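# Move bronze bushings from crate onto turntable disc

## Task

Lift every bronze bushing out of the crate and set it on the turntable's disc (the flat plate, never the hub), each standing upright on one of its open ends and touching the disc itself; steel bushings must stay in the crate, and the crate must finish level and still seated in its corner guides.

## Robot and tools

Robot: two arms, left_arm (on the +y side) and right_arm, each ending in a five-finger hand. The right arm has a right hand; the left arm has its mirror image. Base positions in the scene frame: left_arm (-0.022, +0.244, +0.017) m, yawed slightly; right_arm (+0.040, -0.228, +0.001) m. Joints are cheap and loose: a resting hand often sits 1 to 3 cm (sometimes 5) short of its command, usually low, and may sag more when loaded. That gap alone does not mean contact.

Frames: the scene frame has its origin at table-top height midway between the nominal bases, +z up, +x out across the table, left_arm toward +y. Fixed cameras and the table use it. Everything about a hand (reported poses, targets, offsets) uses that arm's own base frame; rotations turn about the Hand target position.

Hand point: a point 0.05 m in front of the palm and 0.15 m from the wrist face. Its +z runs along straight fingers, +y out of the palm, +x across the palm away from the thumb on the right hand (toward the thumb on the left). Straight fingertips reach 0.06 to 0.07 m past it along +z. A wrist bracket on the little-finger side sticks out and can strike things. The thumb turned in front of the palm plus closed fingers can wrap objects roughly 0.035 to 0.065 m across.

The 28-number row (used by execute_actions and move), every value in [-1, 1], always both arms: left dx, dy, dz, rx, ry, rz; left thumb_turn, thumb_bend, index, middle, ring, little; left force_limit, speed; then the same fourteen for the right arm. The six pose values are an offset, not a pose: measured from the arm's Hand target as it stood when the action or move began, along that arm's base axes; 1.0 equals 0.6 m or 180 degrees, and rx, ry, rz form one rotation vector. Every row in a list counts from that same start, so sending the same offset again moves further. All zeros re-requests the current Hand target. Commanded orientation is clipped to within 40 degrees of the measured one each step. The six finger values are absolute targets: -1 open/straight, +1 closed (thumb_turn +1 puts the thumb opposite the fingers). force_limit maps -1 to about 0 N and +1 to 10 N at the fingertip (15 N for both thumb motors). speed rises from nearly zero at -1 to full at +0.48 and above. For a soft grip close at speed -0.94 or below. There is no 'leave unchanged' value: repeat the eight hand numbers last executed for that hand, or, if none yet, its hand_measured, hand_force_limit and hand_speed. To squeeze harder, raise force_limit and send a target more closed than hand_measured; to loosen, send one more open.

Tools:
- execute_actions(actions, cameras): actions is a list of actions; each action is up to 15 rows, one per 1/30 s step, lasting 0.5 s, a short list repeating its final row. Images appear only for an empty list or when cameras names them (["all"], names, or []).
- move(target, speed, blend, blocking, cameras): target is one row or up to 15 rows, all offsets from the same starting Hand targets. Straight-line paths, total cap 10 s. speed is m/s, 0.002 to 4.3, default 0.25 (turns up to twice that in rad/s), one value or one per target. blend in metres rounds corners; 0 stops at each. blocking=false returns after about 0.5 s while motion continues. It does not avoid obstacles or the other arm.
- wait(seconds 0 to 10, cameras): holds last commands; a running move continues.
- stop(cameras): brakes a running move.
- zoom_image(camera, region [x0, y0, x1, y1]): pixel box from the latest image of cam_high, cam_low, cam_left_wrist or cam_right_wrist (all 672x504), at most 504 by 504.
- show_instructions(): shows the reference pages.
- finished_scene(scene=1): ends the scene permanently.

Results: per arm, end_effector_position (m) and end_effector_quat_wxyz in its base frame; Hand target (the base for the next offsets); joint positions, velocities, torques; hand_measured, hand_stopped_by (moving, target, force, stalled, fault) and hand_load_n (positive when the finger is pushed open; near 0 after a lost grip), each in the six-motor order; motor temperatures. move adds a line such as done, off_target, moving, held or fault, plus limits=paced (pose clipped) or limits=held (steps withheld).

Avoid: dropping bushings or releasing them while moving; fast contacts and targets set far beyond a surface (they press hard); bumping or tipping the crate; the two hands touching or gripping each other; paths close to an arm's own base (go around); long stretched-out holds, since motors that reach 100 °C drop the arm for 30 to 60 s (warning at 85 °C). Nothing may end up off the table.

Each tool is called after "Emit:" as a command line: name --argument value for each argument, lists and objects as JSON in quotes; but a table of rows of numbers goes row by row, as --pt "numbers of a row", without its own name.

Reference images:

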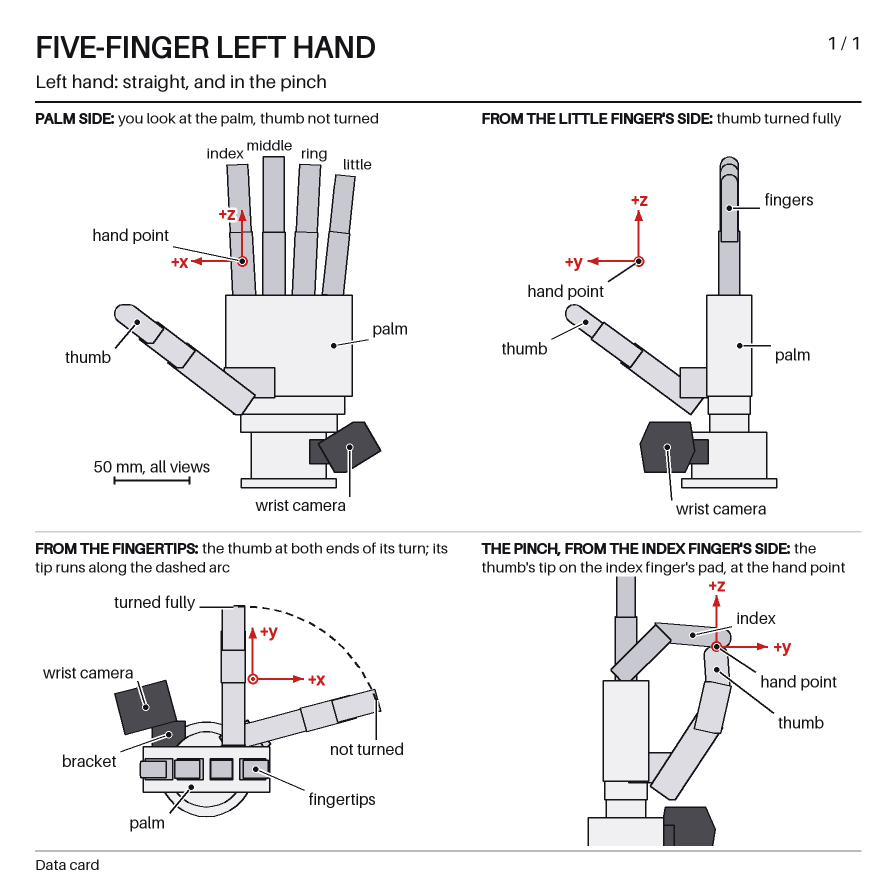

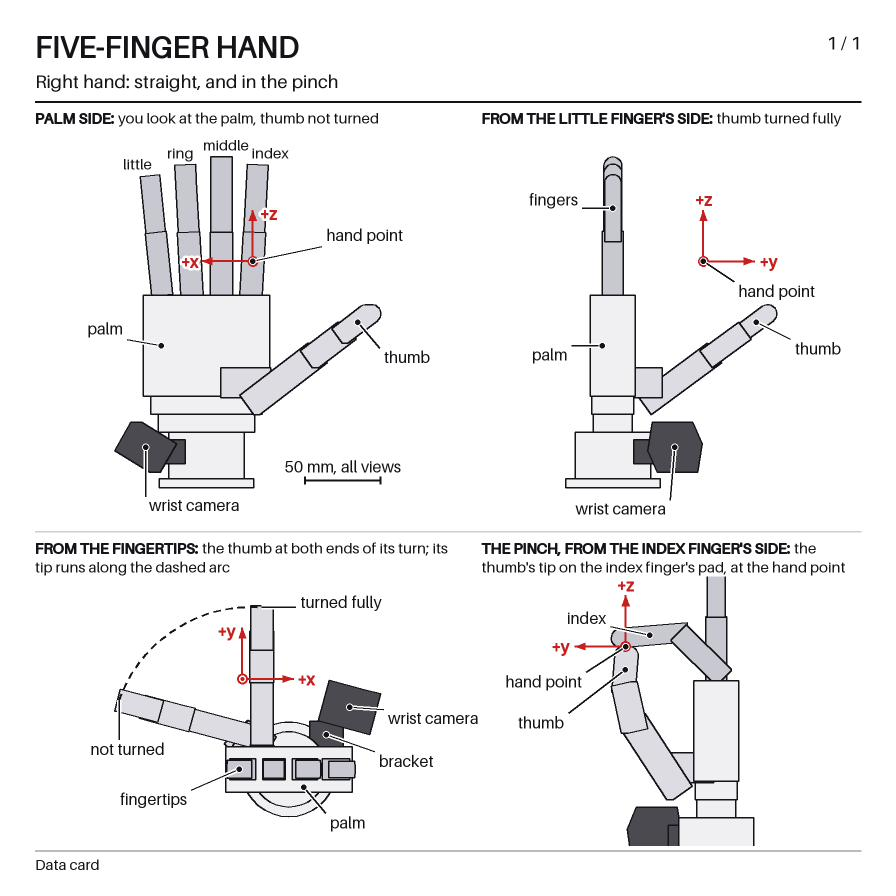

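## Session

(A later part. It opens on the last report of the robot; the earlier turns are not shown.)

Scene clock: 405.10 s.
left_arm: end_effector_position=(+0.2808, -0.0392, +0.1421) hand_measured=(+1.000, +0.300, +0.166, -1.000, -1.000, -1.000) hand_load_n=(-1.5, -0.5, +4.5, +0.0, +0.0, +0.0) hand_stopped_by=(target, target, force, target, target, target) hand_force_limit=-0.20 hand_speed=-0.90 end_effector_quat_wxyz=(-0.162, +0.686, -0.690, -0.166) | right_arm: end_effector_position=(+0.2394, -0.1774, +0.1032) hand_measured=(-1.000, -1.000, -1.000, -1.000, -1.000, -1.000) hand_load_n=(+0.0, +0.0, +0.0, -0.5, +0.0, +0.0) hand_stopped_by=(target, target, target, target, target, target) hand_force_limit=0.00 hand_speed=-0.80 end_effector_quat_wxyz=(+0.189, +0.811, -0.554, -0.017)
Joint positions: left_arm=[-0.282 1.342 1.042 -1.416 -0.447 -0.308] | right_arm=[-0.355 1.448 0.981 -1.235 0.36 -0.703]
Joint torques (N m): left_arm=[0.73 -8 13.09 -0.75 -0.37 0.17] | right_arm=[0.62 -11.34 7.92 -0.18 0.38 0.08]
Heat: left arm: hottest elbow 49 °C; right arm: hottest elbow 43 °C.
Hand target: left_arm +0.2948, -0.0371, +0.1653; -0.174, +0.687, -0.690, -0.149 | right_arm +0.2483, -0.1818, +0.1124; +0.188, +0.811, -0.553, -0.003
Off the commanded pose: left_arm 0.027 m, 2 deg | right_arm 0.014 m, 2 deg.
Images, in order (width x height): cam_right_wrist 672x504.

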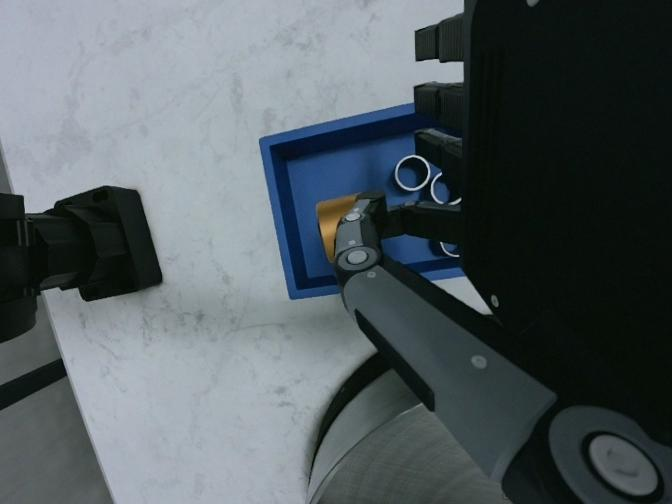

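Emit:
move --pt "0.092 -0.138 0.033 -0.2263 -0.2877 -0.2424 1 0.3 0.25 -1 -1 -1 -0.2 -0.9 0 0 0 0 0 0 -1 -1 -1 -1 -1 -1 0 -0.8" --speed 0.25 --cameras '["cam_right_wrist","cam_high"]'

Scene clock: 410.40 s.
left_arm: end_effector_position=(+0.3426, -0.1180, +0.1702) hand_measured=(+1.000, +0.300, +0.166, -1.000, -1.000, -1.000) hand_load_n=(-1.0, -0.5, +4.0, +0.0, +0.0, +0.0) hand_stopped_by=(target, target, force, target, target, target) hand_force_limit=-0.20 hand_speed=-0.90 end_effector_quat_wxyz=(+0.231, -0.424, +0.755, -0.444) | right_arm: end_effector_position=(+0.2394, -0.1774, +0.1032) hand_measured=(-1.000, -1.000, -1.000, -1.000, -1.000, -1.000) hand_load_n=(+0.0, +0.0, +0.0, -0.5, +0.0, +0.0) hand_stopped_by=(target, target, target, target, target, target) hand_force_limit=0.00 hand_speed=-0.80 end_effector_quat_wxyz=(+0.189, +0.811, -0.554, -0.017)
Joint positions: left_arm=[-0.058 0.82 0.571 -0.339 0.446 0.247] | right_arm=[-0.355 1.448 0.981 -1.235 0.36 -0.703]
Joint torques (N m): left_arm=[0.62 -2.26 11.08 2.73 0.38 0.12] | right_arm=[0.56 -11.34 7.92 -0.2 0.37 0.08]
Heat: left arm: hottest elbow 49 °C; right arm: hottest elbow 43 °C.
Hand target: left_arm +0.3500, -0.1199, +0.1851; +0.249, -0.406, +0.750, -0.459 | right_arm +0.2483, -0.1818, +0.1124; +0.188, +0.811, -0.553, -0.003
Off the commanded pose: left_arm 0.017 m, 3 deg | right_arm 0.014 m, 2 deg.
move: off_target (left_arm, right_arm)
Images, in order (width x height): cam_high 672x504, cam_right_wrist 672x504.

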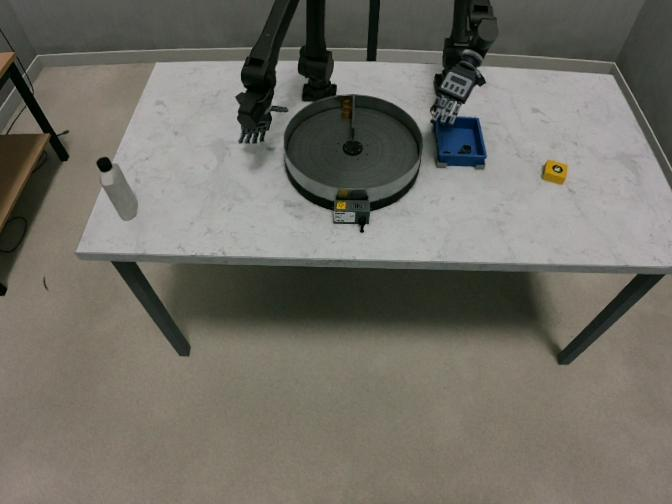

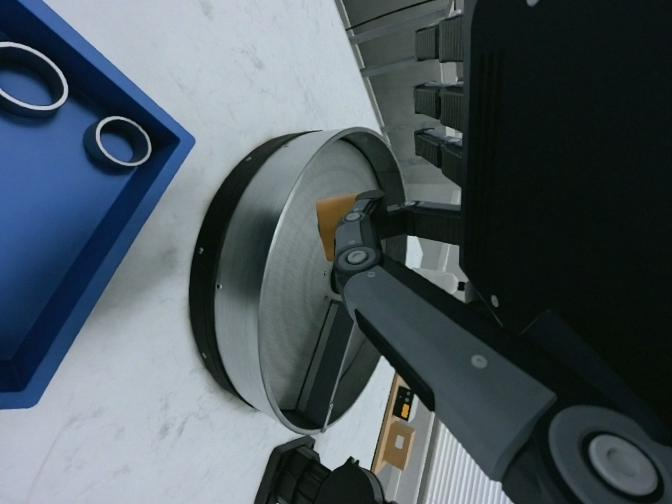

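Emit:
move --pt "0.018 -0.230 -0.04 0 0 0 1 0.3 0.25 -1 -1 -1 -0.2 -0.9 0 0 0 0 0 0 -1 -1 -1 -1 -1 -1 0 -0.8" --pt "0.020 -0.230 -0.112 0 0 0 1 0.3 0.25 -1 -1 -1 -0.2 -0.9 0 0 0 0 0 0 -1 -1 -1 -1 -1 -1 0 -0.8" --speed 0.15 --blend '[0.02,0]' --cameras '["cam_right_wrist","cam_high"]'

Emit:
zoom_image --camera "cam_high" --region '[280, 80, 440, 200]'

Scene clock: 413.23 s.
left_arm: end_effector_position=(+0.3563, -0.2462, +0.1042) hand_measured=(+1.000, +0.300, +0.166, -1.000, -1.000, -1.000) hand_load_n=(-1.0, -0.5, +4.0, +0.0, +0.0, +0.0) hand_stopped_by=(target, target, force, target, target, target) hand_force_limit=-0.20 hand_speed=-0.90 end_effector_quat_wxyz=(+0.246, -0.409, +0.762, -0.437) | right_arm: end_effector_position=(+0.2394, -0.1774, +0.1032) hand_measured=(-1.000, -1.000, -1.000, -1.000, -1.000, -1.000) hand_load_n=(+0.0, +0.0, +0.0, +0.0, +0.0, +0.0) hand_stopped_by=(target, target, target, target, target, target) hand_force_limit=0.00 hand_speed=-0.80 end_effector_quat_wxyz=(+0.189, +0.811, -0.554, -0.017)
Joint positions: left_arm=[-0.521 1.099 0.522 0.057 0.038 0.043] | right_arm=[-0.355 1.448 0.981 -1.235 0.36 -0.703]
Joint torques (N m): left_arm=[-0.62 -3.96 10.26 2.91 -0.13 -0.16] | right_arm=[0.62 -11.34 7.92 -0.2 0.38 0.08]
Heat: left arm: hottest elbow 49 °C; right arm: hottest elbow 43 °C.
Hand target: left_arm +0.3620, -0.2579, +0.1179; +0.249, -0.406, +0.750, -0.459 | right_arm +0.2483, -0.1818, +0.1124; +0.188, +0.811, -0.553, -0.003
Off the commanded pose: left_arm 0.019 m, 3 deg | right_arm 0.014 m, 2 deg.
move: off_target (left_arm, right_arm)
Images, in order (width x height): cam_high 672x504, cam_right_wrist 672x504.

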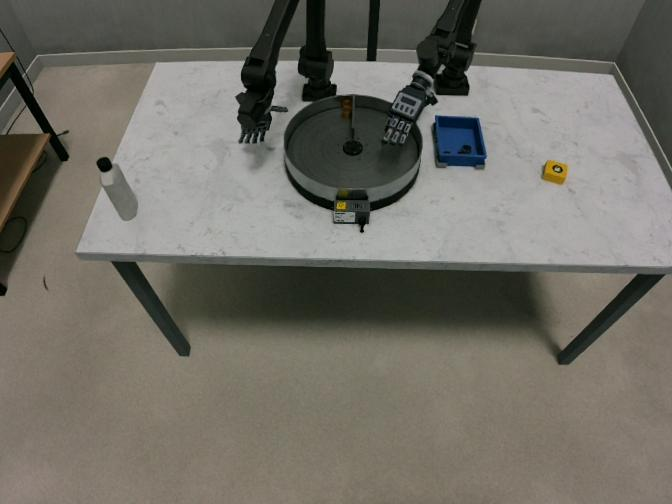

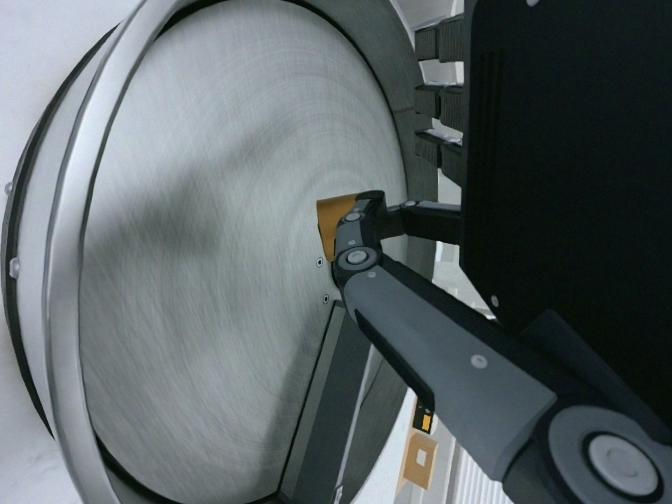

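Scaled by 3.150 from the camera's 672x504 image, which has a finer 960x720 frame.

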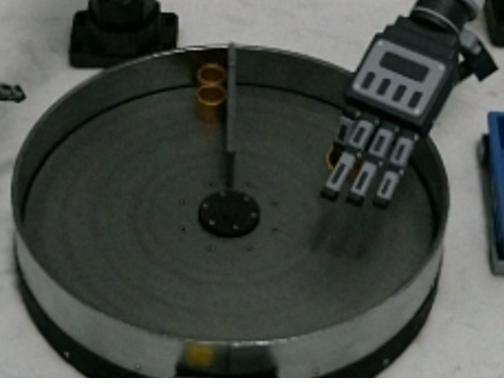

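Emit:
move --pt "0.003 -0.006 -0.07 0 0 0 1 0.3 0.25 -1 -1 -1 -0.2 -0.9 0 0 0 0 0 0 -1 -1 -1 -1 -1 -1 0 -0.8" --speed 0.1 --cameras '["cam_right_wrist","cam_low"]'

Emit:
zoom_image --camera "cam_right_wrist" --region '[240, 120, 480, 300]'

Scene clock: 415.30 s.
left_arm: end_effector_position=(+0.3594, -0.2499, +0.0659) hand_measured=(+1.000, +0.300, +0.166, -1.000, -1.000, -1.000) hand_load_n=(-1.5, -0.5, +3.5, +0.0, +0.0, +0.0) hand_stopped_by=(target, target, force, target, target, target) hand_force_limit=-0.20 hand_speed=-0.90 end_effector_quat_wxyz=(+0.248, -0.408, +0.761, -0.440) | right_arm: end_effector_position=(+0.2394, -0.1774, +0.1032) hand_measured=(-1.000, -1.000, -1.000, -1.000, -1.000, -1.000) hand_load_n=(+0.0, +0.0, +0.0, +0.0, +0.0, +0.0) hand_stopped_by=(target, target, target, target, target, target) hand_force_limit=0.00 hand_speed=-0.80 end_effector_quat_wxyz=(+0.189, +0.811, -0.554, -0.017)
Joint positions: left_arm=[-0.528 1.211 0.468 0.23 0.032 0.04] | right_arm=[-0.355 1.448 0.981 -1.235 0.36 -0.703]
Joint torques (N m): left_arm=[-0.62 -4.31 9.05 2.91 -0.15 -0.16] | right_arm=[0.62 -11.34 7.91 -0.18 0.37 0.08]
Heat: left arm: hottest elbow 48 °C; right arm: hottest elbow 43 °C.
Hand target: left_arm +0.3638, -0.2615, +0.0759; +0.249, -0.406, +0.750, -0.459 | right_arm +0.2483, -0.1818, +0.1124; +0.188, +0.811, -0.553, -0.003
Off the commanded pose: left_arm 0.016 m, 3 deg | right_arm 0.014 m, 2 deg.
move: off_target (left_arm, right_arm)
Images, in order (width x height): cam_low 672x504, cam_right_wrist 672x504.

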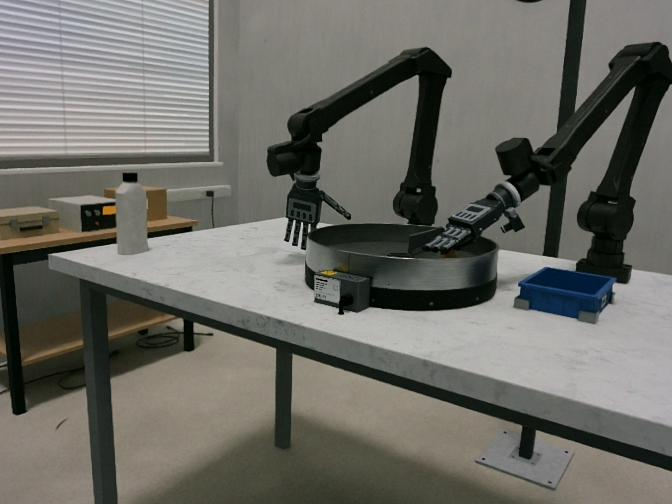

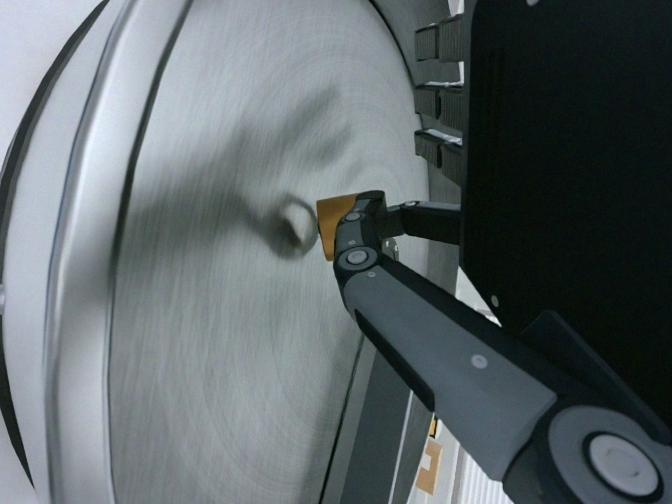

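Scaled by 2.100 from the camera's 672x504 image, which has a finer 960x720 frame.

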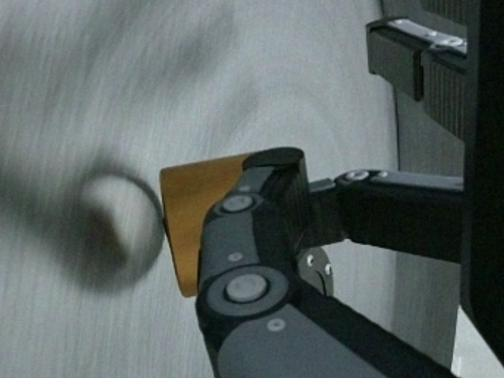

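Emit:
move --pt "0.0 -0.008 -0.024 0 0 0 1 0.3 0.25 -1 -1 -1 -0.2 -0.9 0 0 0 0 0 0 -1 -1 -1 -1 -1 -1 0 -0.8" --speed 0.05 --cameras '["cam_right_wrist"]'

Emit:
zoom_image --camera "cam_right_wrist" --region '[240, 120, 480, 300]'

Scene clock: 416.83 s.
left_arm: end_effector_position=(+0.3654, -0.2584, +0.0625) hand_measured=(+1.000, +0.300, +0.166, -1.000, -1.000, -1.000) hand_load_n=(-1.0, +0.0, +4.0, +0.0, +0.0, +0.0) hand_stopped_by=(target, target, force, target, target, target) hand_force_limit=-0.20 hand_speed=-0.90 end_effector_quat_wxyz=(+0.252, -0.410, +0.751, -0.452) | right_arm: end_effector_position=(+0.2394, -0.1774, +0.1032) hand_measured=(-1.000, -1.000, -1.000, -1.000, -1.000, -1.000) hand_load_n=(-0.5, +0.0, +0.0, +0.0, +0.0, +0.0) hand_stopped_by=(target, target, target, target, target, target) hand_force_limit=0.00 hand_speed=-0.80 end_effector_quat_wxyz=(+0.189, +0.811, -0.554, -0.017)
Joint positions: left_arm=[-0.54 1.253 0.465 0.304 0.019 0.02] | right_arm=[-0.355 1.448 0.981 -1.235 0.36 -0.703]
Joint torques (N m): left_arm=[-0.73 -4.07 8.02 2.52 -0.15 -0.13] | right_arm=[0.56 -11.34 7.92 -0.2 0.38 0.08]
Heat: left arm: hottest elbow 48 °C; right arm: hottest elbow 43 °C.
Hand target: left_arm +0.3638, -0.2663, +0.0615; +0.249, -0.406, +0.750, -0.459 | right_arm +0.2483, -0.1818, +0.1124; +0.188, +0.811, -0.553, -0.003
Off the commanded pose: left_arm 0.008 m, 1 deg | right_arm 0.014 m, 2 deg.
move: off_target (right_arm)
Images, in order (width x height): cam_right_wrist 672x504.

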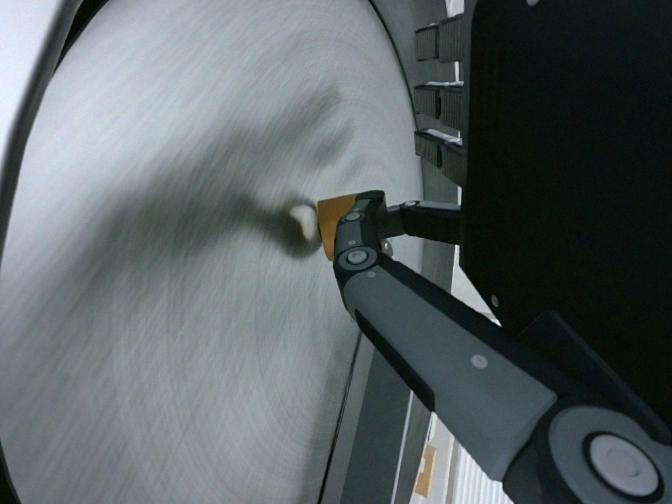

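Scaled by 2.100 from the camera's 672x504 image, which has a finer 960x720 frame.

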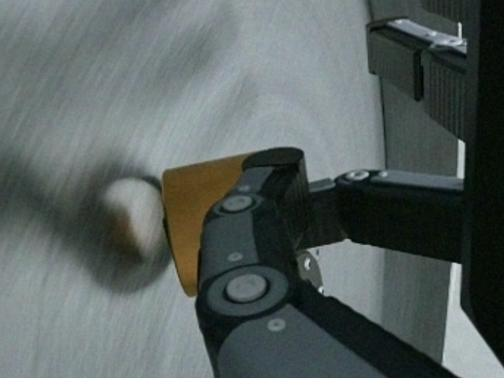

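Emit:
move --pt "-0.008 0.0 -0.012 0 0 0 1 0.3 0.25 -1 -1 -1 -0.2 -0.9 0 0 0 0 0 0 -1 -1 -1 -1 -1 -1 0 -0.8" --speed 0.05 --cameras '["cam_right_wrist"]'

Emit:
zoom_image --camera "cam_right_wrist" --region '[240, 120, 480, 300]'

Scene clock: 418.53 s.
left_arm: end_effector_position=(+0.3640, -0.2602, +0.0614) hand_measured=(+1.000, +0.300, +0.166, -1.000, -1.000, -1.000) hand_load_n=(-1.0, -1.0, +4.5, +0.0, +0.0, +0.0) hand_stopped_by=(target, target, force, target, target, target) hand_force_limit=-0.20 hand_speed=-0.90 end_effector_quat_wxyz=(+0.256, -0.409, +0.747, -0.458) | right_arm: end_effector_position=(+0.2394, -0.1774, +0.1032) hand_measured=(-1.000, -1.000, -1.000, -1.000, -1.000, -1.000) hand_load_n=(+0.0, +0.0, +0.0, +0.0, +0.0, +0.5) hand_stopped_by=(target, target, target, target, target, target) hand_force_limit=0.00 hand_speed=-0.80 end_effector_quat_wxyz=(+0.189, +0.811, -0.554, -0.017)
Joint positions: left_arm=[-0.547 1.257 0.451 0.339 0.012 0.014] | right_arm=[-0.355 1.448 0.981 -1.235 0.36 -0.703]
Joint torques (N m): left_arm=[-0.73 -3.6 7.53 2.29 -0.15 -0.13] | right_arm=[0.62 -11.34 7.92 -0.18 0.37 0.08]
Heat: left arm: hottest elbow 48 °C; right arm: hottest elbow 43 °C.
Hand target: left_arm +0.3590, -0.2663, +0.0543; +0.249, -0.406, +0.750, -0.459 | right_arm +0.2483, -0.1818, +0.1124; +0.188, +0.811, -0.553, -0.003
Off the commanded pose: left_arm 0.011 m, 1 deg | right_arm 0.014 m, 2 deg.
move: off_target (left_arm, right_arm)
Images, in order (width x height): cam_right_wrist 672x504.

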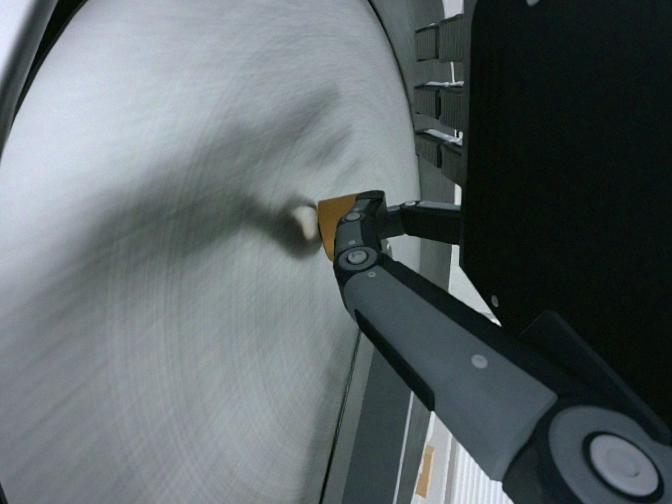

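Scaled by 2.100 from the camera's 672x504 image, which has a finer 960x720 frame.

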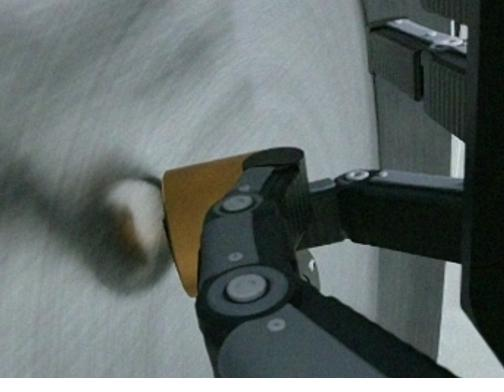

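Emit:
execute_actions --actions '[[[0,0,0.008,0,0,0,1,0.3,0.05,-1,-1,-1,-0.2,-0.5,0,0,0,0,0,0,-1,-1,-1,-1,-1,-1,0,-0.8]]]' --cameras '["cam_right_wrist"]'

Emit:
zoom_image --camera "cam_right_wrist" --region '[240, 120, 480, 300]'

Scene clock: 419.83 s.
left_arm: end_effector_position=(+0.3609, -0.2591, +0.0575) hand_measured=(+1.000, +0.300, +0.050, -1.000, -1.000, -1.000) hand_load_n=(+0.0, +0.0, +0.0, +0.0, +0.0, +0.0) hand_stopped_by=(target, target, target, target, target, target) hand_force_limit=-0.20 hand_speed=-0.50 end_effector_quat_wxyz=(+0.253, -0.410, +0.749, -0.455) | right_arm: end_effector_position=(+0.2394, -0.1774, +0.1032) hand_measured=(-1.000, -1.000, -1.000, -1.000, -1.000, -1.000) hand_load_n=(+0.0, +0.0, +0.0, +0.0, +0.0, +0.0) hand_stopped_by=(target, target, target, target, target, target) hand_force_limit=0.00 hand_speed=-0.80 end_effector_quat_wxyz=(+0.189, +0.811, -0.554, -0.017)
Joint positions: left_arm=[-0.549 1.259 0.445 0.338 0.012 0.014] | right_arm=[-0.355 1.448 0.981 -1.235 0.36 -0.703]
Joint torques (N m): left_arm=[-0.62 -4.6 8.53 1.51 -0.15 -0.13] | right_arm=[0.62 -11.34 7.92 -0.18 0.37 0.08]
Heat: left arm: hottest elbow 48 °C; right arm: hottest elbow 43 °C.
Hand target: left_arm +0.3590, -0.2663, +0.0591; +0.249, -0.406, +0.750, -0.459 | right_arm +0.2483, -0.1818, +0.1124; +0.188, +0.811, -0.553, -0.003
Off the commanded pose: left_arm 0.008 m, 1 deg | right_arm 0.014 m, 2 deg.
Images, in order (width x height): cam_right_wrist 672x504.

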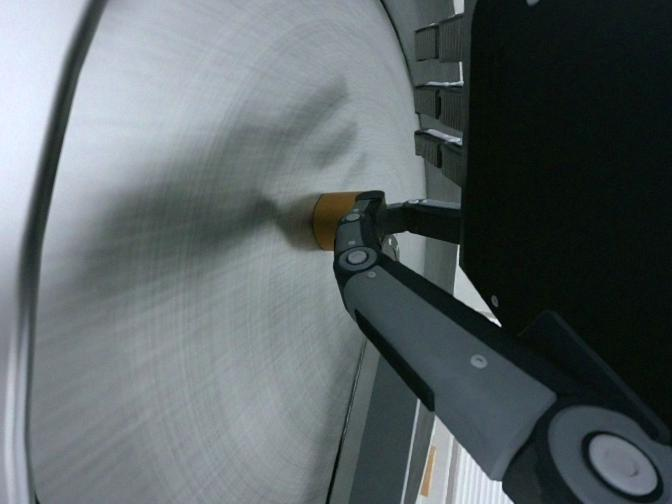

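Scaled by 2.100 from the camera's 672x504 image, which has a finer 960x720 frame.

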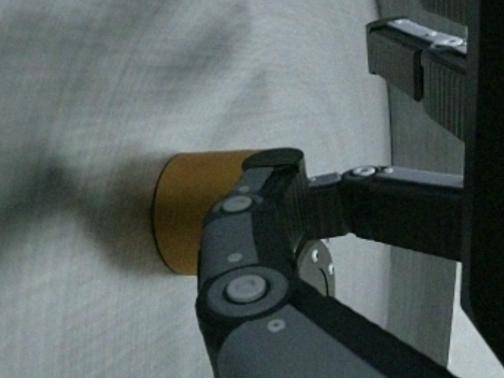

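Emit:
execute_actions --actions '[[[0,0,0,0,0,0,0,0.3,0.05,-1,-1,-1,-0.2,-0.5,0,0,0,0,0,0,-1,-1,-1,-1,-1,-1,0,-0.8]],[[0,0,0,0,0,0,-0.8,0.3,0.05,-1,-1,-1,-0.2,-0.5,0,0,0,0,0,0,-1,-1,-1,-1,-1,-1,0,-0.8]],[[0,0,0,0,0,0,-0.8,0.3,0.05,-1,-1,-1,-0.2,-0.5,0,0,0,0,0,0,-1,-1,-1,-1,-1,-1,0,-0.8]]]' --cameras '["cam_right_wrist","cam_high"]'

Emit:
zoom_image --camera "cam_right_wrist" --region '[240, 120, 480, 300]'

Emit:
zoom_image --camera "cam_high" --region '[350, 90, 430, 170]'

Scene clock: 422.43 s.
left_arm: end_effector_position=(+0.3609, -0.2590, +0.0575) hand_measured=(-0.800, +0.300, +0.050, -1.000, -1.000, -1.000) hand_load_n=(+0.0, +0.0, +0.0, +0.0, +0.0, +0.0) hand_stopped_by=(target, target, target, target, target, target) hand_force_limit=-0.20 hand_speed=-0.50 end_effector_quat_wxyz=(+0.254, -0.409, +0.749, -0.455) | right_arm: end_effector_position=(+0.2394, -0.1774, +0.1032) hand_measured=(-1.000, -1.000, -1.000, -1.000, -1.000, -1.000) hand_load_n=(+0.0, +0.0, +0.0, +0.0, +0.0, +0.5) hand_stopped_by=(target, target, target, target, target, target) hand_force_limit=0.00 hand_speed=-0.80 end_effector_quat_wxyz=(+0.189, +0.811, -0.554, -0.017)
Joint positions: left_arm=[-0.549 1.259 0.445 0.338 0.012 0.015] | right_arm=[-0.355 1.448 0.981 -1.235 0.36 -0.703]
Joint torques (N m): left_arm=[-0.62 -4.54 8.53 1.54 -0.14 -0.13] | right_arm=[0.62 -11.34 7.92 -0.18 0.37 0.08]
Heat: left arm: hottest elbow 47 °C; right arm: hottest elbow 43 °C.
Hand target: left_arm +0.3590, -0.2663, +0.0591; +0.249, -0.406, +0.750, -0.459 | right_arm +0.2483, -0.1818, +0.1124; +0.188, +0.811, -0.553, -0.003
Off the commanded pose: left_arm 0.008 m, 1 deg | right_arm 0.014 m, 2 deg.
Images, in order (width x height): cam_high 672x504, cam_right_wrist 672x504.

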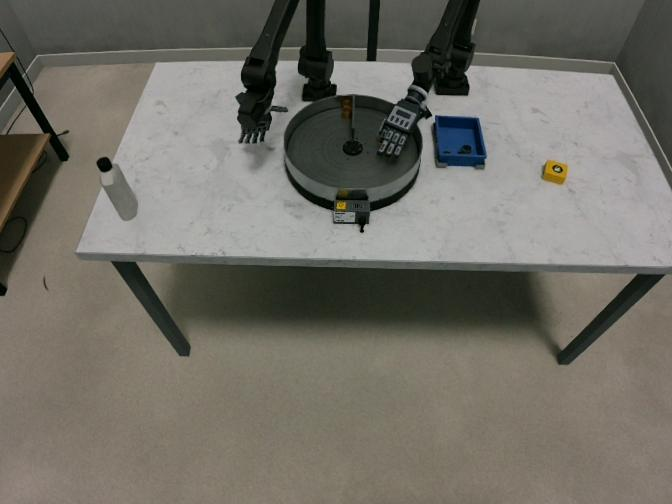

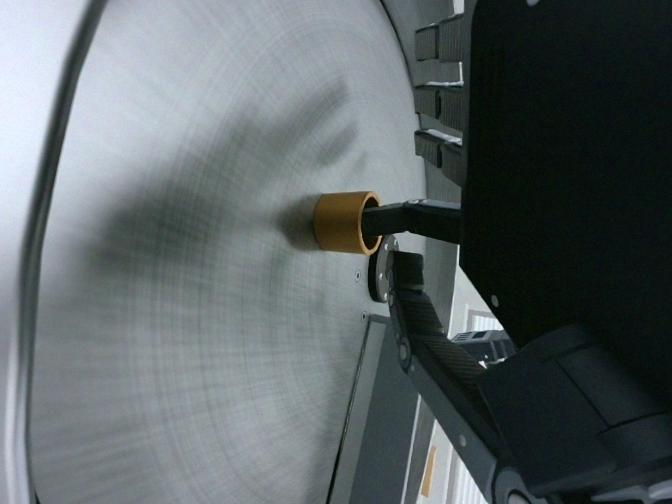

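Scaled by 2.100 from the camera's 672x504 image, which has a finer 960x720 frame.

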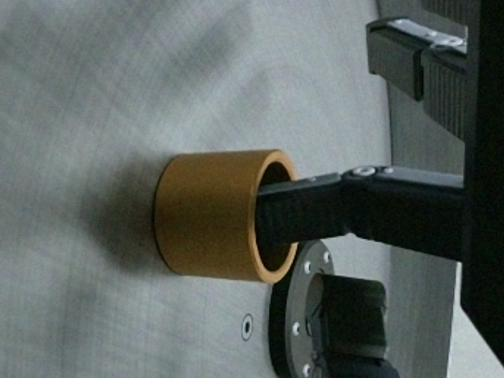

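Scaled by 6.300 from the camera's 672x504 image, which has a finer 960x720 frame.

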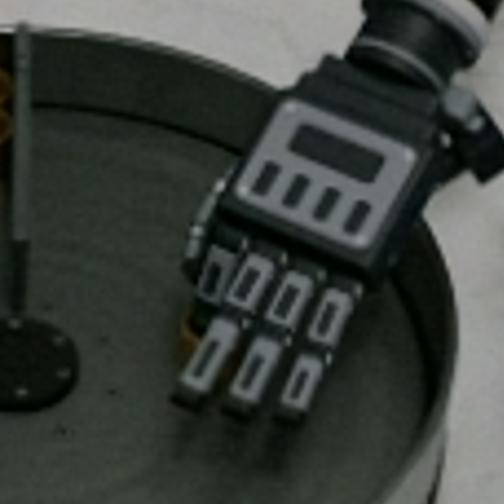

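Emit:
execute_actions --actions '[[[0,0,0,0,0,0,-0.8,0.3,-0.2,-1,-1,-1,-0.2,-0.6,0,0,0,0,0,0,-1,-1,-1,-1,-1,-1,0,-0.8]]]' --cameras '["cam_right_wrist"]'

Emit:
zoom_image --camera "cam_right_wrist" --region '[240, 120, 480, 300]'

Scene clock: 423.50 s.
left_arm: end_effector_position=(+0.3611, -0.2587, +0.0573) hand_measured=(-0.800, +0.300, -0.200, -1.000, -1.000, -1.000) hand_load_n=(-0.5, +0.0, +0.0, +0.0, +0.0, +0.0) hand_stopped_by=(target, target, target, target, target, target) hand_force_limit=-0.20 hand_speed=-0.60 end_effector_quat_wxyz=(+0.255, -0.407, +0.751, -0.454) | right_arm: end_effector_position=(+0.2394, -0.1774, +0.1032) hand_measured=(-1.000, -1.000, -1.000, -1.000, -1.000, -1.000) hand_load_n=(+0.0, +0.0, +0.0, +0.0, +0.0, +0.0) hand_stopped_by=(target, target, target, target, target, target) hand_force_limit=0.00 hand_speed=-0.80 end_effector_quat_wxyz=(+0.189, +0.811, -0.554, -0.017)
Joint positions: left_arm=[-0.549 1.259 0.445 0.338 0.012 0.021] | right_arm=[-0.355 1.448 0.981 -1.235 0.36 -0.703]
Joint torques (N m): left_arm=[-0.62 -4.6 8.54 1.52 -0.14 -0.13] | right_arm=[0.56 -11.34 7.92 -0.2 0.37 0.08]
Heat: left arm: hottest elbow 47 °C; right arm: hottest elbow 43 °C.
Hand target: left_arm +0.3590, -0.2663, +0.0591; +0.249, -0.406, +0.750, -0.459 | right_arm +0.2483, -0.1818, +0.1124; +0.188, +0.811, -0.553, -0.003
Off the commanded pose: left_arm 0.008 m, 1 deg | right_arm 0.014 m, 2 deg.
Images, in order (width x height): cam_right_wrist 672x504.

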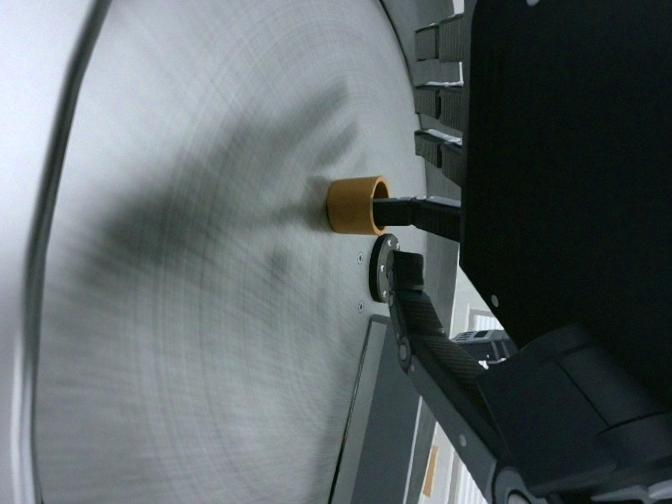

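Scaled by 2.100 from the camera's 672x504 image, which has a finer 960x720 frame.

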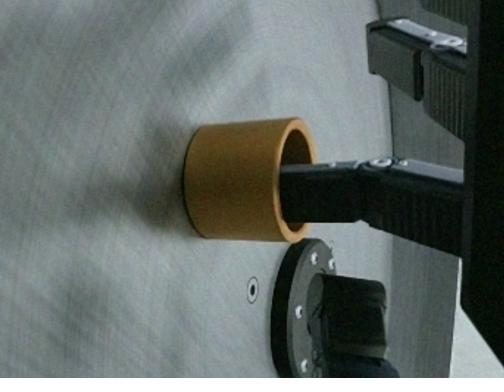

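Emit:
move --pt "0.015 -0.005 0.17 0 0 0 -0.8 0.3 -0.2 -1 -1 -1 -0.2 -0.6 0 0 0 0 0 0 -1 -1 -1 -1 -1 -1 0 -0.8" --speed 0.15 --cameras '["cam_right_wrist","cam_high"]'

Emit:
zoom_image --camera "cam_right_wrist" --region '[240, 120, 480, 300]'

Emit:
zoom_image --camera "cam_high" --region '[280, 80, 440, 200]'

Scene clock: 425.37 s.
left_arm: end_effector_position=(+0.3555, -0.2555, +0.1285) hand_measured=(-0.800, +0.300, -0.200, -1.000, -1.000, -1.000) hand_load_n=(+0.0, +0.0, +0.0, +0.0, +0.0, +0.0) hand_stopped_by=(target, target, target, target, target, target) hand_force_limit=-0.20 hand_speed=-0.60 end_effector_quat_wxyz=(+0.243, -0.416, +0.760, -0.436) | right_arm: end_effector_position=(+0.2394, -0.1774, +0.1032) hand_measured=(-1.000, -1.000, -1.000, -1.000, -1.000, -1.000) hand_load_n=(+0.0, +0.0, +0.0, +0.0, +0.0, +0.0) hand_stopped_by=(target, target, target, target, target, target) hand_force_limit=0.00 hand_speed=-0.80 end_effector_quat_wxyz=(+0.189, +0.811, -0.554, -0.017)
Joint positions: left_arm=[-0.549 1.066 0.577 -0.038 0.01 0.014] | right_arm=[-0.355 1.448 0.981 -1.235 0.36 -0.703]
Joint torques (N m): left_arm=[-0.03 -4.54 14.28 1.03 0.12 -0.1] | right_arm=[0.62 -11.34 7.91 -0.18 0.37 0.08]
Heat: left arm: hottest elbow 47 °C; right arm: hottest elbow 43 °C.
Hand target: left_arm +0.3680, -0.2693, +0.1611; +0.249, -0.406, +0.750, -0.459 | right_arm +0.2483, -0.1818, +0.1124; +0.188, +0.811, -0.553, -0.003
Off the commanded pose: left_arm 0.038 m, 3 deg | right_arm 0.014 m, 2 deg.
move: off_target (left_arm, right_arm)
Images, in order (width x height): cam_high 672x504, cam_right_wrist 672x504.

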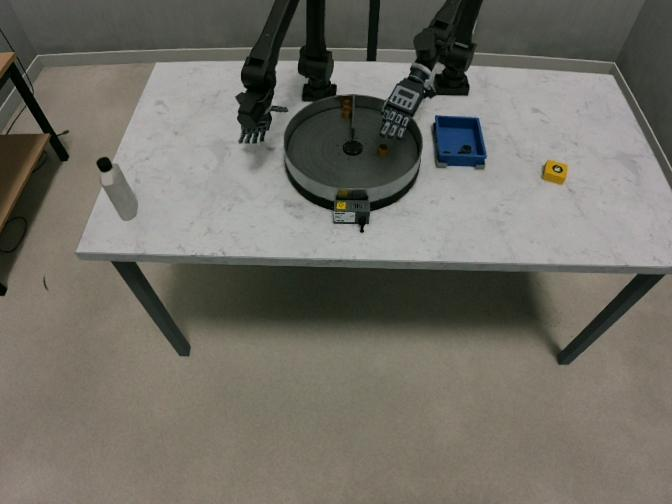

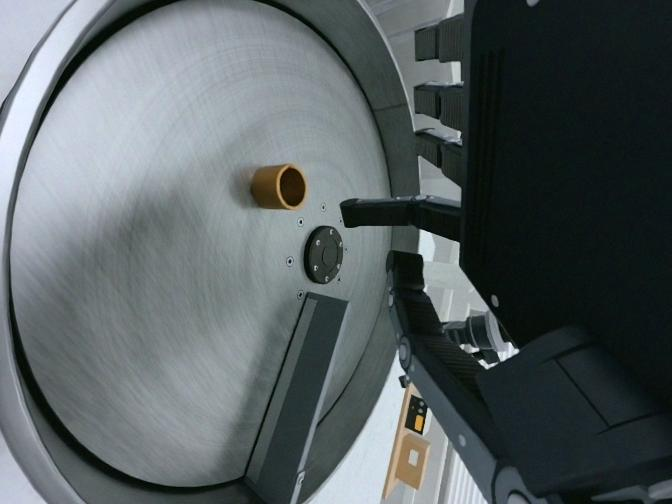

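Scaled by 2.100 from the camera's 672x504 image, which has a finer 960x720 frame.

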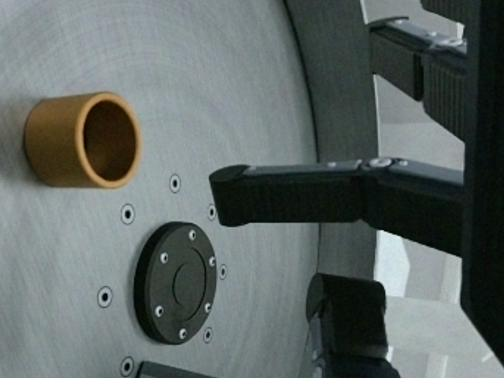

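Scaled by 3.150 from the camera's 672x504 image, which has a finer 960x720 frame.

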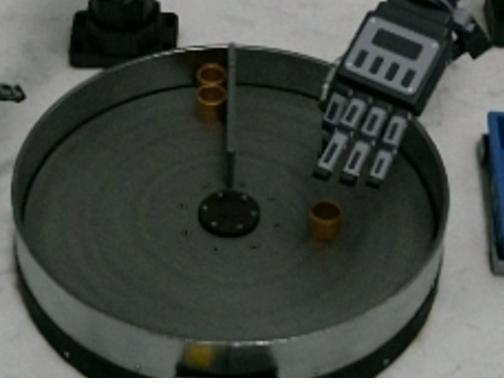

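Emit:
move --pt "0 0 0.12 0 0 0 -0.8 0.3 -0.2 -1 -1 -1 -0.2 -0.6 0 0 0 0 0 0 -1 -1 -1 -1 -1 -1 0 -0.8" --pt "-0.1 0.35 0.12 0 0 0 -0.8 0.3 -0.2 -1 -1 -1 -0.2 -0.6 0 0 0 0 0 0 -1 -1 -1 -1 -1 -1 0 -0.8" --speed 0.3 --blend '[0.03,0]' --cameras '["cam_high","cam_low"]'

Emit:
zoom_image --camera "cam_high" --region '[280, 80, 440, 200]'

Emit:
zoom_image --camera "cam_high" --region '[420, 100, 500, 180]'

Emit:
zoom_image --camera "cam_low" --region '[490, 240, 640, 340]'

Scene clock: 428.20 s.
left_arm: end_effector_position=(+0.3040, -0.0604, +0.2188) hand_measured=(-0.800, +0.300, -0.200, -1.000, -1.000, -1.000) hand_load_n=(+0.0, +0.0, +0.0, +0.0, +0.0, +0.0) hand_stopped_by=(target, target, target, target, target, target) hand_force_limit=-0.20 hand_speed=-0.60 end_effector_quat_wxyz=(+0.239, -0.421, +0.747, -0.456) | right_arm: end_effector_position=(+0.2394, -0.1774, +0.1032) hand_measured=(-1.000, -1.000, -1.000, -1.000, -1.000, -1.000) hand_load_n=(+0.0, +0.0, +0.0, +0.0, +0.0, +0.0) hand_stopped_by=(target, target, target, target, target, target) hand_force_limit=0.00 hand_speed=-0.80 end_effector_quat_wxyz=(+0.189, +0.811, -0.554, -0.017)
Joint positions: left_arm=[0.223 0.664 0.637 -0.624 0.684 0.419] | right_arm=[-0.355 1.448 0.981 -1.235 0.36 -0.703]
Joint torques (N m): left_arm=[0.62 0.5 13.22 0.79 0.5 0.13] | right_arm=[0.56 -11.34 7.92 -0.18 0.37 0.08]
Heat: left arm: hottest elbow 47 °C; right arm: hottest elbow 43 °C.
Hand target: left_arm +0.3080, -0.0593, +0.2331; +0.249, -0.406, +0.750, -0.459 | right_arm +0.2483, -0.1818, +0.1124; +0.188, +0.811, -0.553, -0.003
Off the commanded pose: left_arm 0.015 m, 2 deg | right_arm 0.014 m, 2 deg.
move: off_target (left_arm, right_arm)
Images, in order (width x height): cam_high 672x504, cam_low 672x504.

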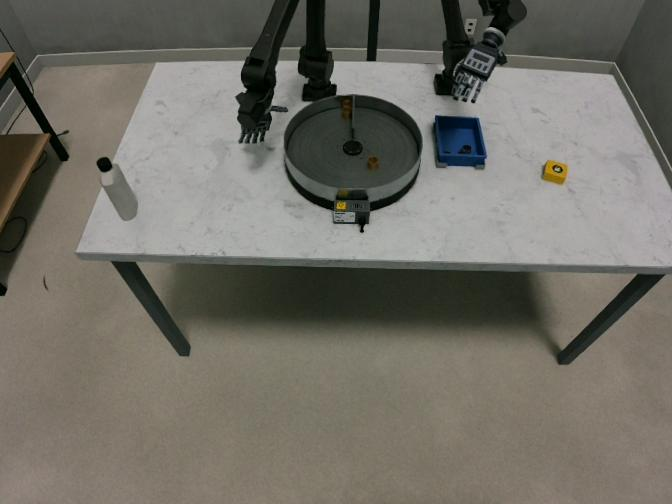

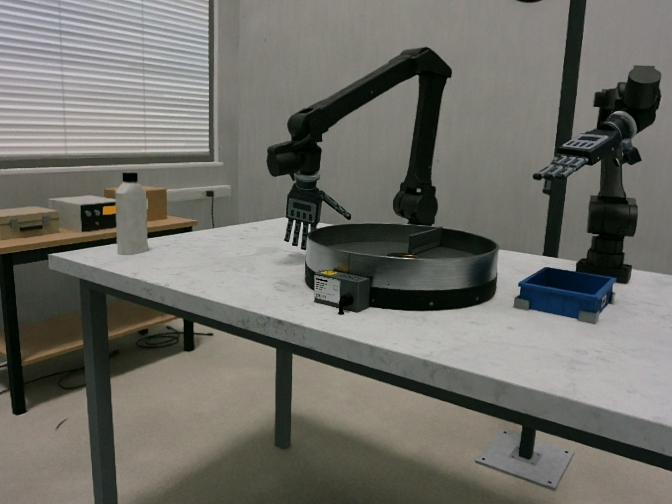

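Scaled by 3.150 from the camera's 672x504 image, which has a finer 960x720 frame.

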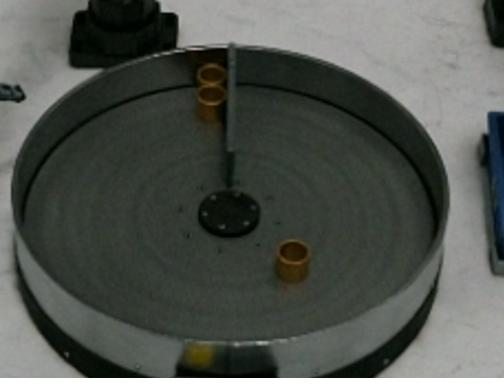

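Scaled by 6.300 from the camera's 672x504 image, which has a finer 960x720 frame.

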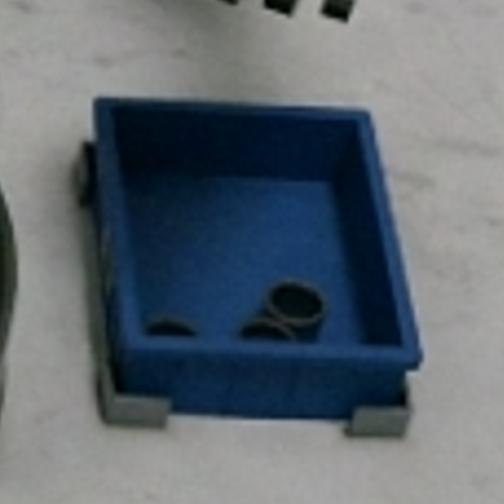

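Scaled by 3.360 from the camera's 672x504 image, which has a finer 960x720 frame.

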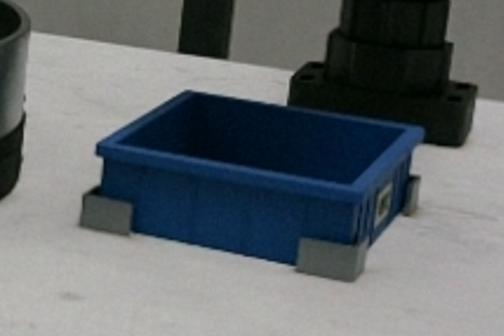

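Emit:
wait --seconds 10 --cameras '["cam_high"]'

Emit:
zoom_image --camera "cam_high" --region '[280, 80, 440, 200]'

Scene clock: 438.53 s.
left_arm: end_effector_position=(+0.3040, -0.0604, +0.2188) hand_measured=(-0.800, +0.300, -0.200, -1.000, -1.000, -1.000) hand_load_n=(+0.0, +0.0, +0.0, +0.0, +0.0, +0.0) hand_stopped_by=(target, target, target, target, target, target) hand_force_limit=-0.20 hand_speed=-0.60 end_effector_quat_wxyz=(+0.239, -0.421, +0.747, -0.456) | right_arm: end_effector_position=(+0.2394, -0.1774, +0.1032) hand_measured=(-1.000, -1.000, -1.000, -1.000, -1.000, -1.000) hand_load_n=(+0.0, +0.0, +0.0, +0.0, +0.0, +0.0) hand_stopped_by=(target, target, target, target, target, target) hand_force_limit=0.00 hand_speed=-0.80 end_effector_quat_wxyz=(+0.189, +0.811, -0.554, -0.017)
Joint positions: left_arm=[0.223 0.664 0.637 -0.624 0.684 0.419] | right_arm=[-0.355 1.448 0.981 -1.235 0.36 -0.703]
Joint torques (N m): left_arm=[0.62 0.44 13.22 0.79 0.5 0.14] | right_arm=[0.62 -11.34 7.91 -0.18 0.37 0.08]
Heat: left arm: hottest elbow 49 °C; right arm: hottest elbow 43 °C.
Hand target: left_arm +0.3080, -0.0593, +0.2331; +0.249, -0.406, +0.750, -0.459 | right_arm +0.2483, -0.1818, +0.1124; +0.188, +0.811, -0.553, -0.003
Off the commanded pose: left_arm 0.015 m, 2 deg | right_arm 0.014 m, 2 deg.
wait: 10.00 s; at rest from the start
Images, in order (width x height): cam_high 672x504.

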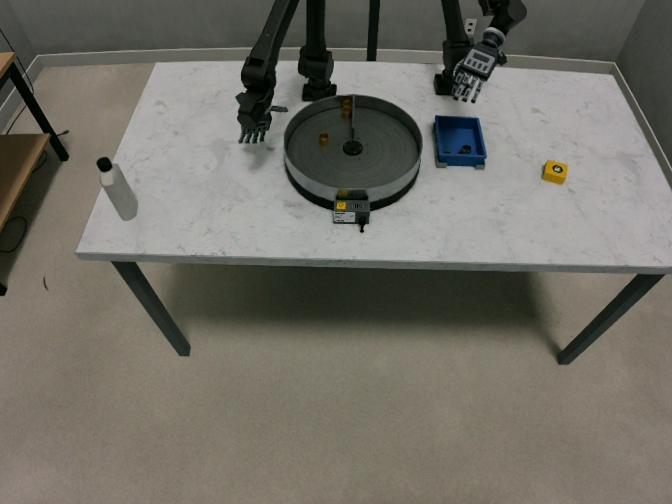

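Scaled by 3.150 from the camera's 672x504 image, which has a finer 960x720 frame.

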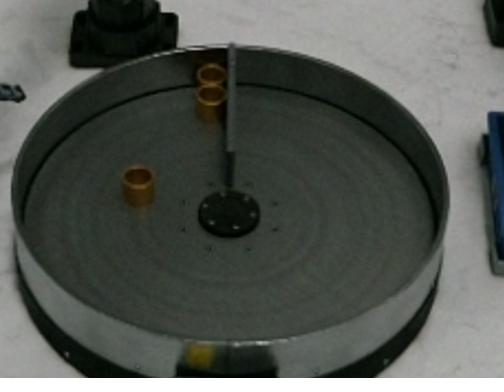

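Emit:
wait --seconds 6 --cameras '["cam_high"]'

Emit:
zoom_image --camera "cam_high" --region '[280, 80, 440, 200]'

Scene clock: 444.77 s.
left_arm: end_effector_position=(+0.3040, -0.0604, +0.2188) hand_measured=(-0.800, +0.300, -0.200, -1.000, -1.000, -1.000) hand_load_n=(+0.0, +0.0, +0.0, +0.0, +0.0, +0.0) hand_stopped_by=(target, target, target, target, target, target) hand_force_limit=-0.20 hand_speed=-0.60 end_effector_quat_wxyz=(+0.239, -0.421, +0.747, -0.456) | right_arm: end_effector_position=(+0.2394, -0.1774, +0.1032) hand_measured=(-1.000, -1.000, -1.000, -1.000, -1.000, -1.000) hand_load_n=(+0.0, +0.0, +0.0, +0.0, +0.0, +0.0) hand_stopped_by=(target, target, target, target, target, target) hand_force_limit=0.00 hand_speed=-0.80 end_effector_quat_wxyz=(+0.189, +0.811, -0.554, -0.017)
Joint positions: left_arm=[0.223 0.664 0.637 -0.624 0.684 0.419] | right_arm=[-0.355 1.448 0.981 -1.235 0.36 -0.703]
Joint torques (N m): left_arm=[0.62 0.5 13.23 0.77 0.49 0.14] | right_arm=[0.62 -11.34 7.92 -0.2 0.37 0.08]
Heat: left arm: hottest elbow 50 °C; right arm: hottest elbow 43 °C.
Hand target: left_arm +0.3080, -0.0593, +0.2331; +0.249, -0.406, +0.750, -0.459 | right_arm +0.2483, -0.1818, +0.1124; +0.188, +0.811, -0.553, -0.003
Off the commanded pose: left_arm 0.015 m, 2 deg | right_arm 0.014 m, 2 deg.
wait: 6.00 s; at rest from the start
Images, in order (width x height): cam_high 672x504.

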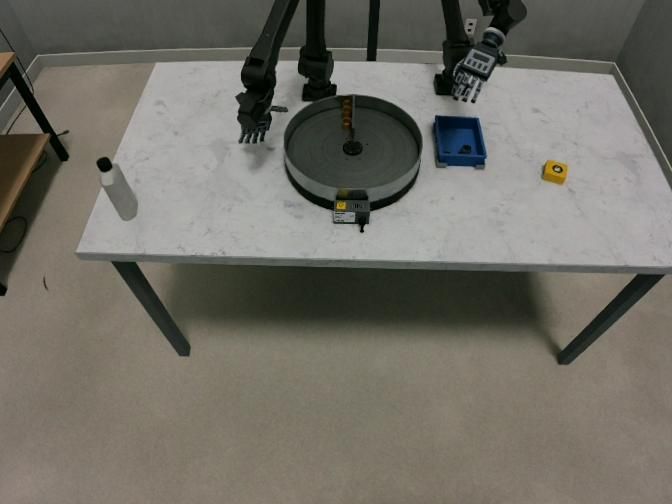

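Scaled by 3.150 from the camera's 672x504 image, which has a finer 960x720 frame.

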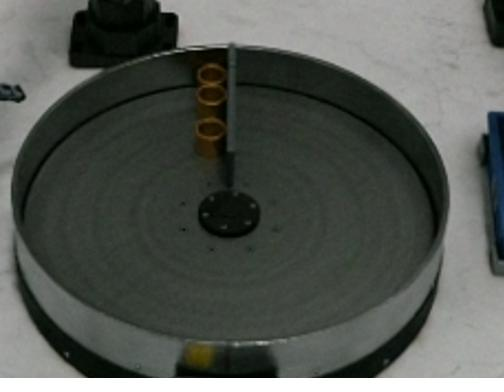

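All three bronze bushings stand upright on the disc; the steels are in the crate and the crate is seated.

Emit:
finished_scene

The scene is finished: the task was done.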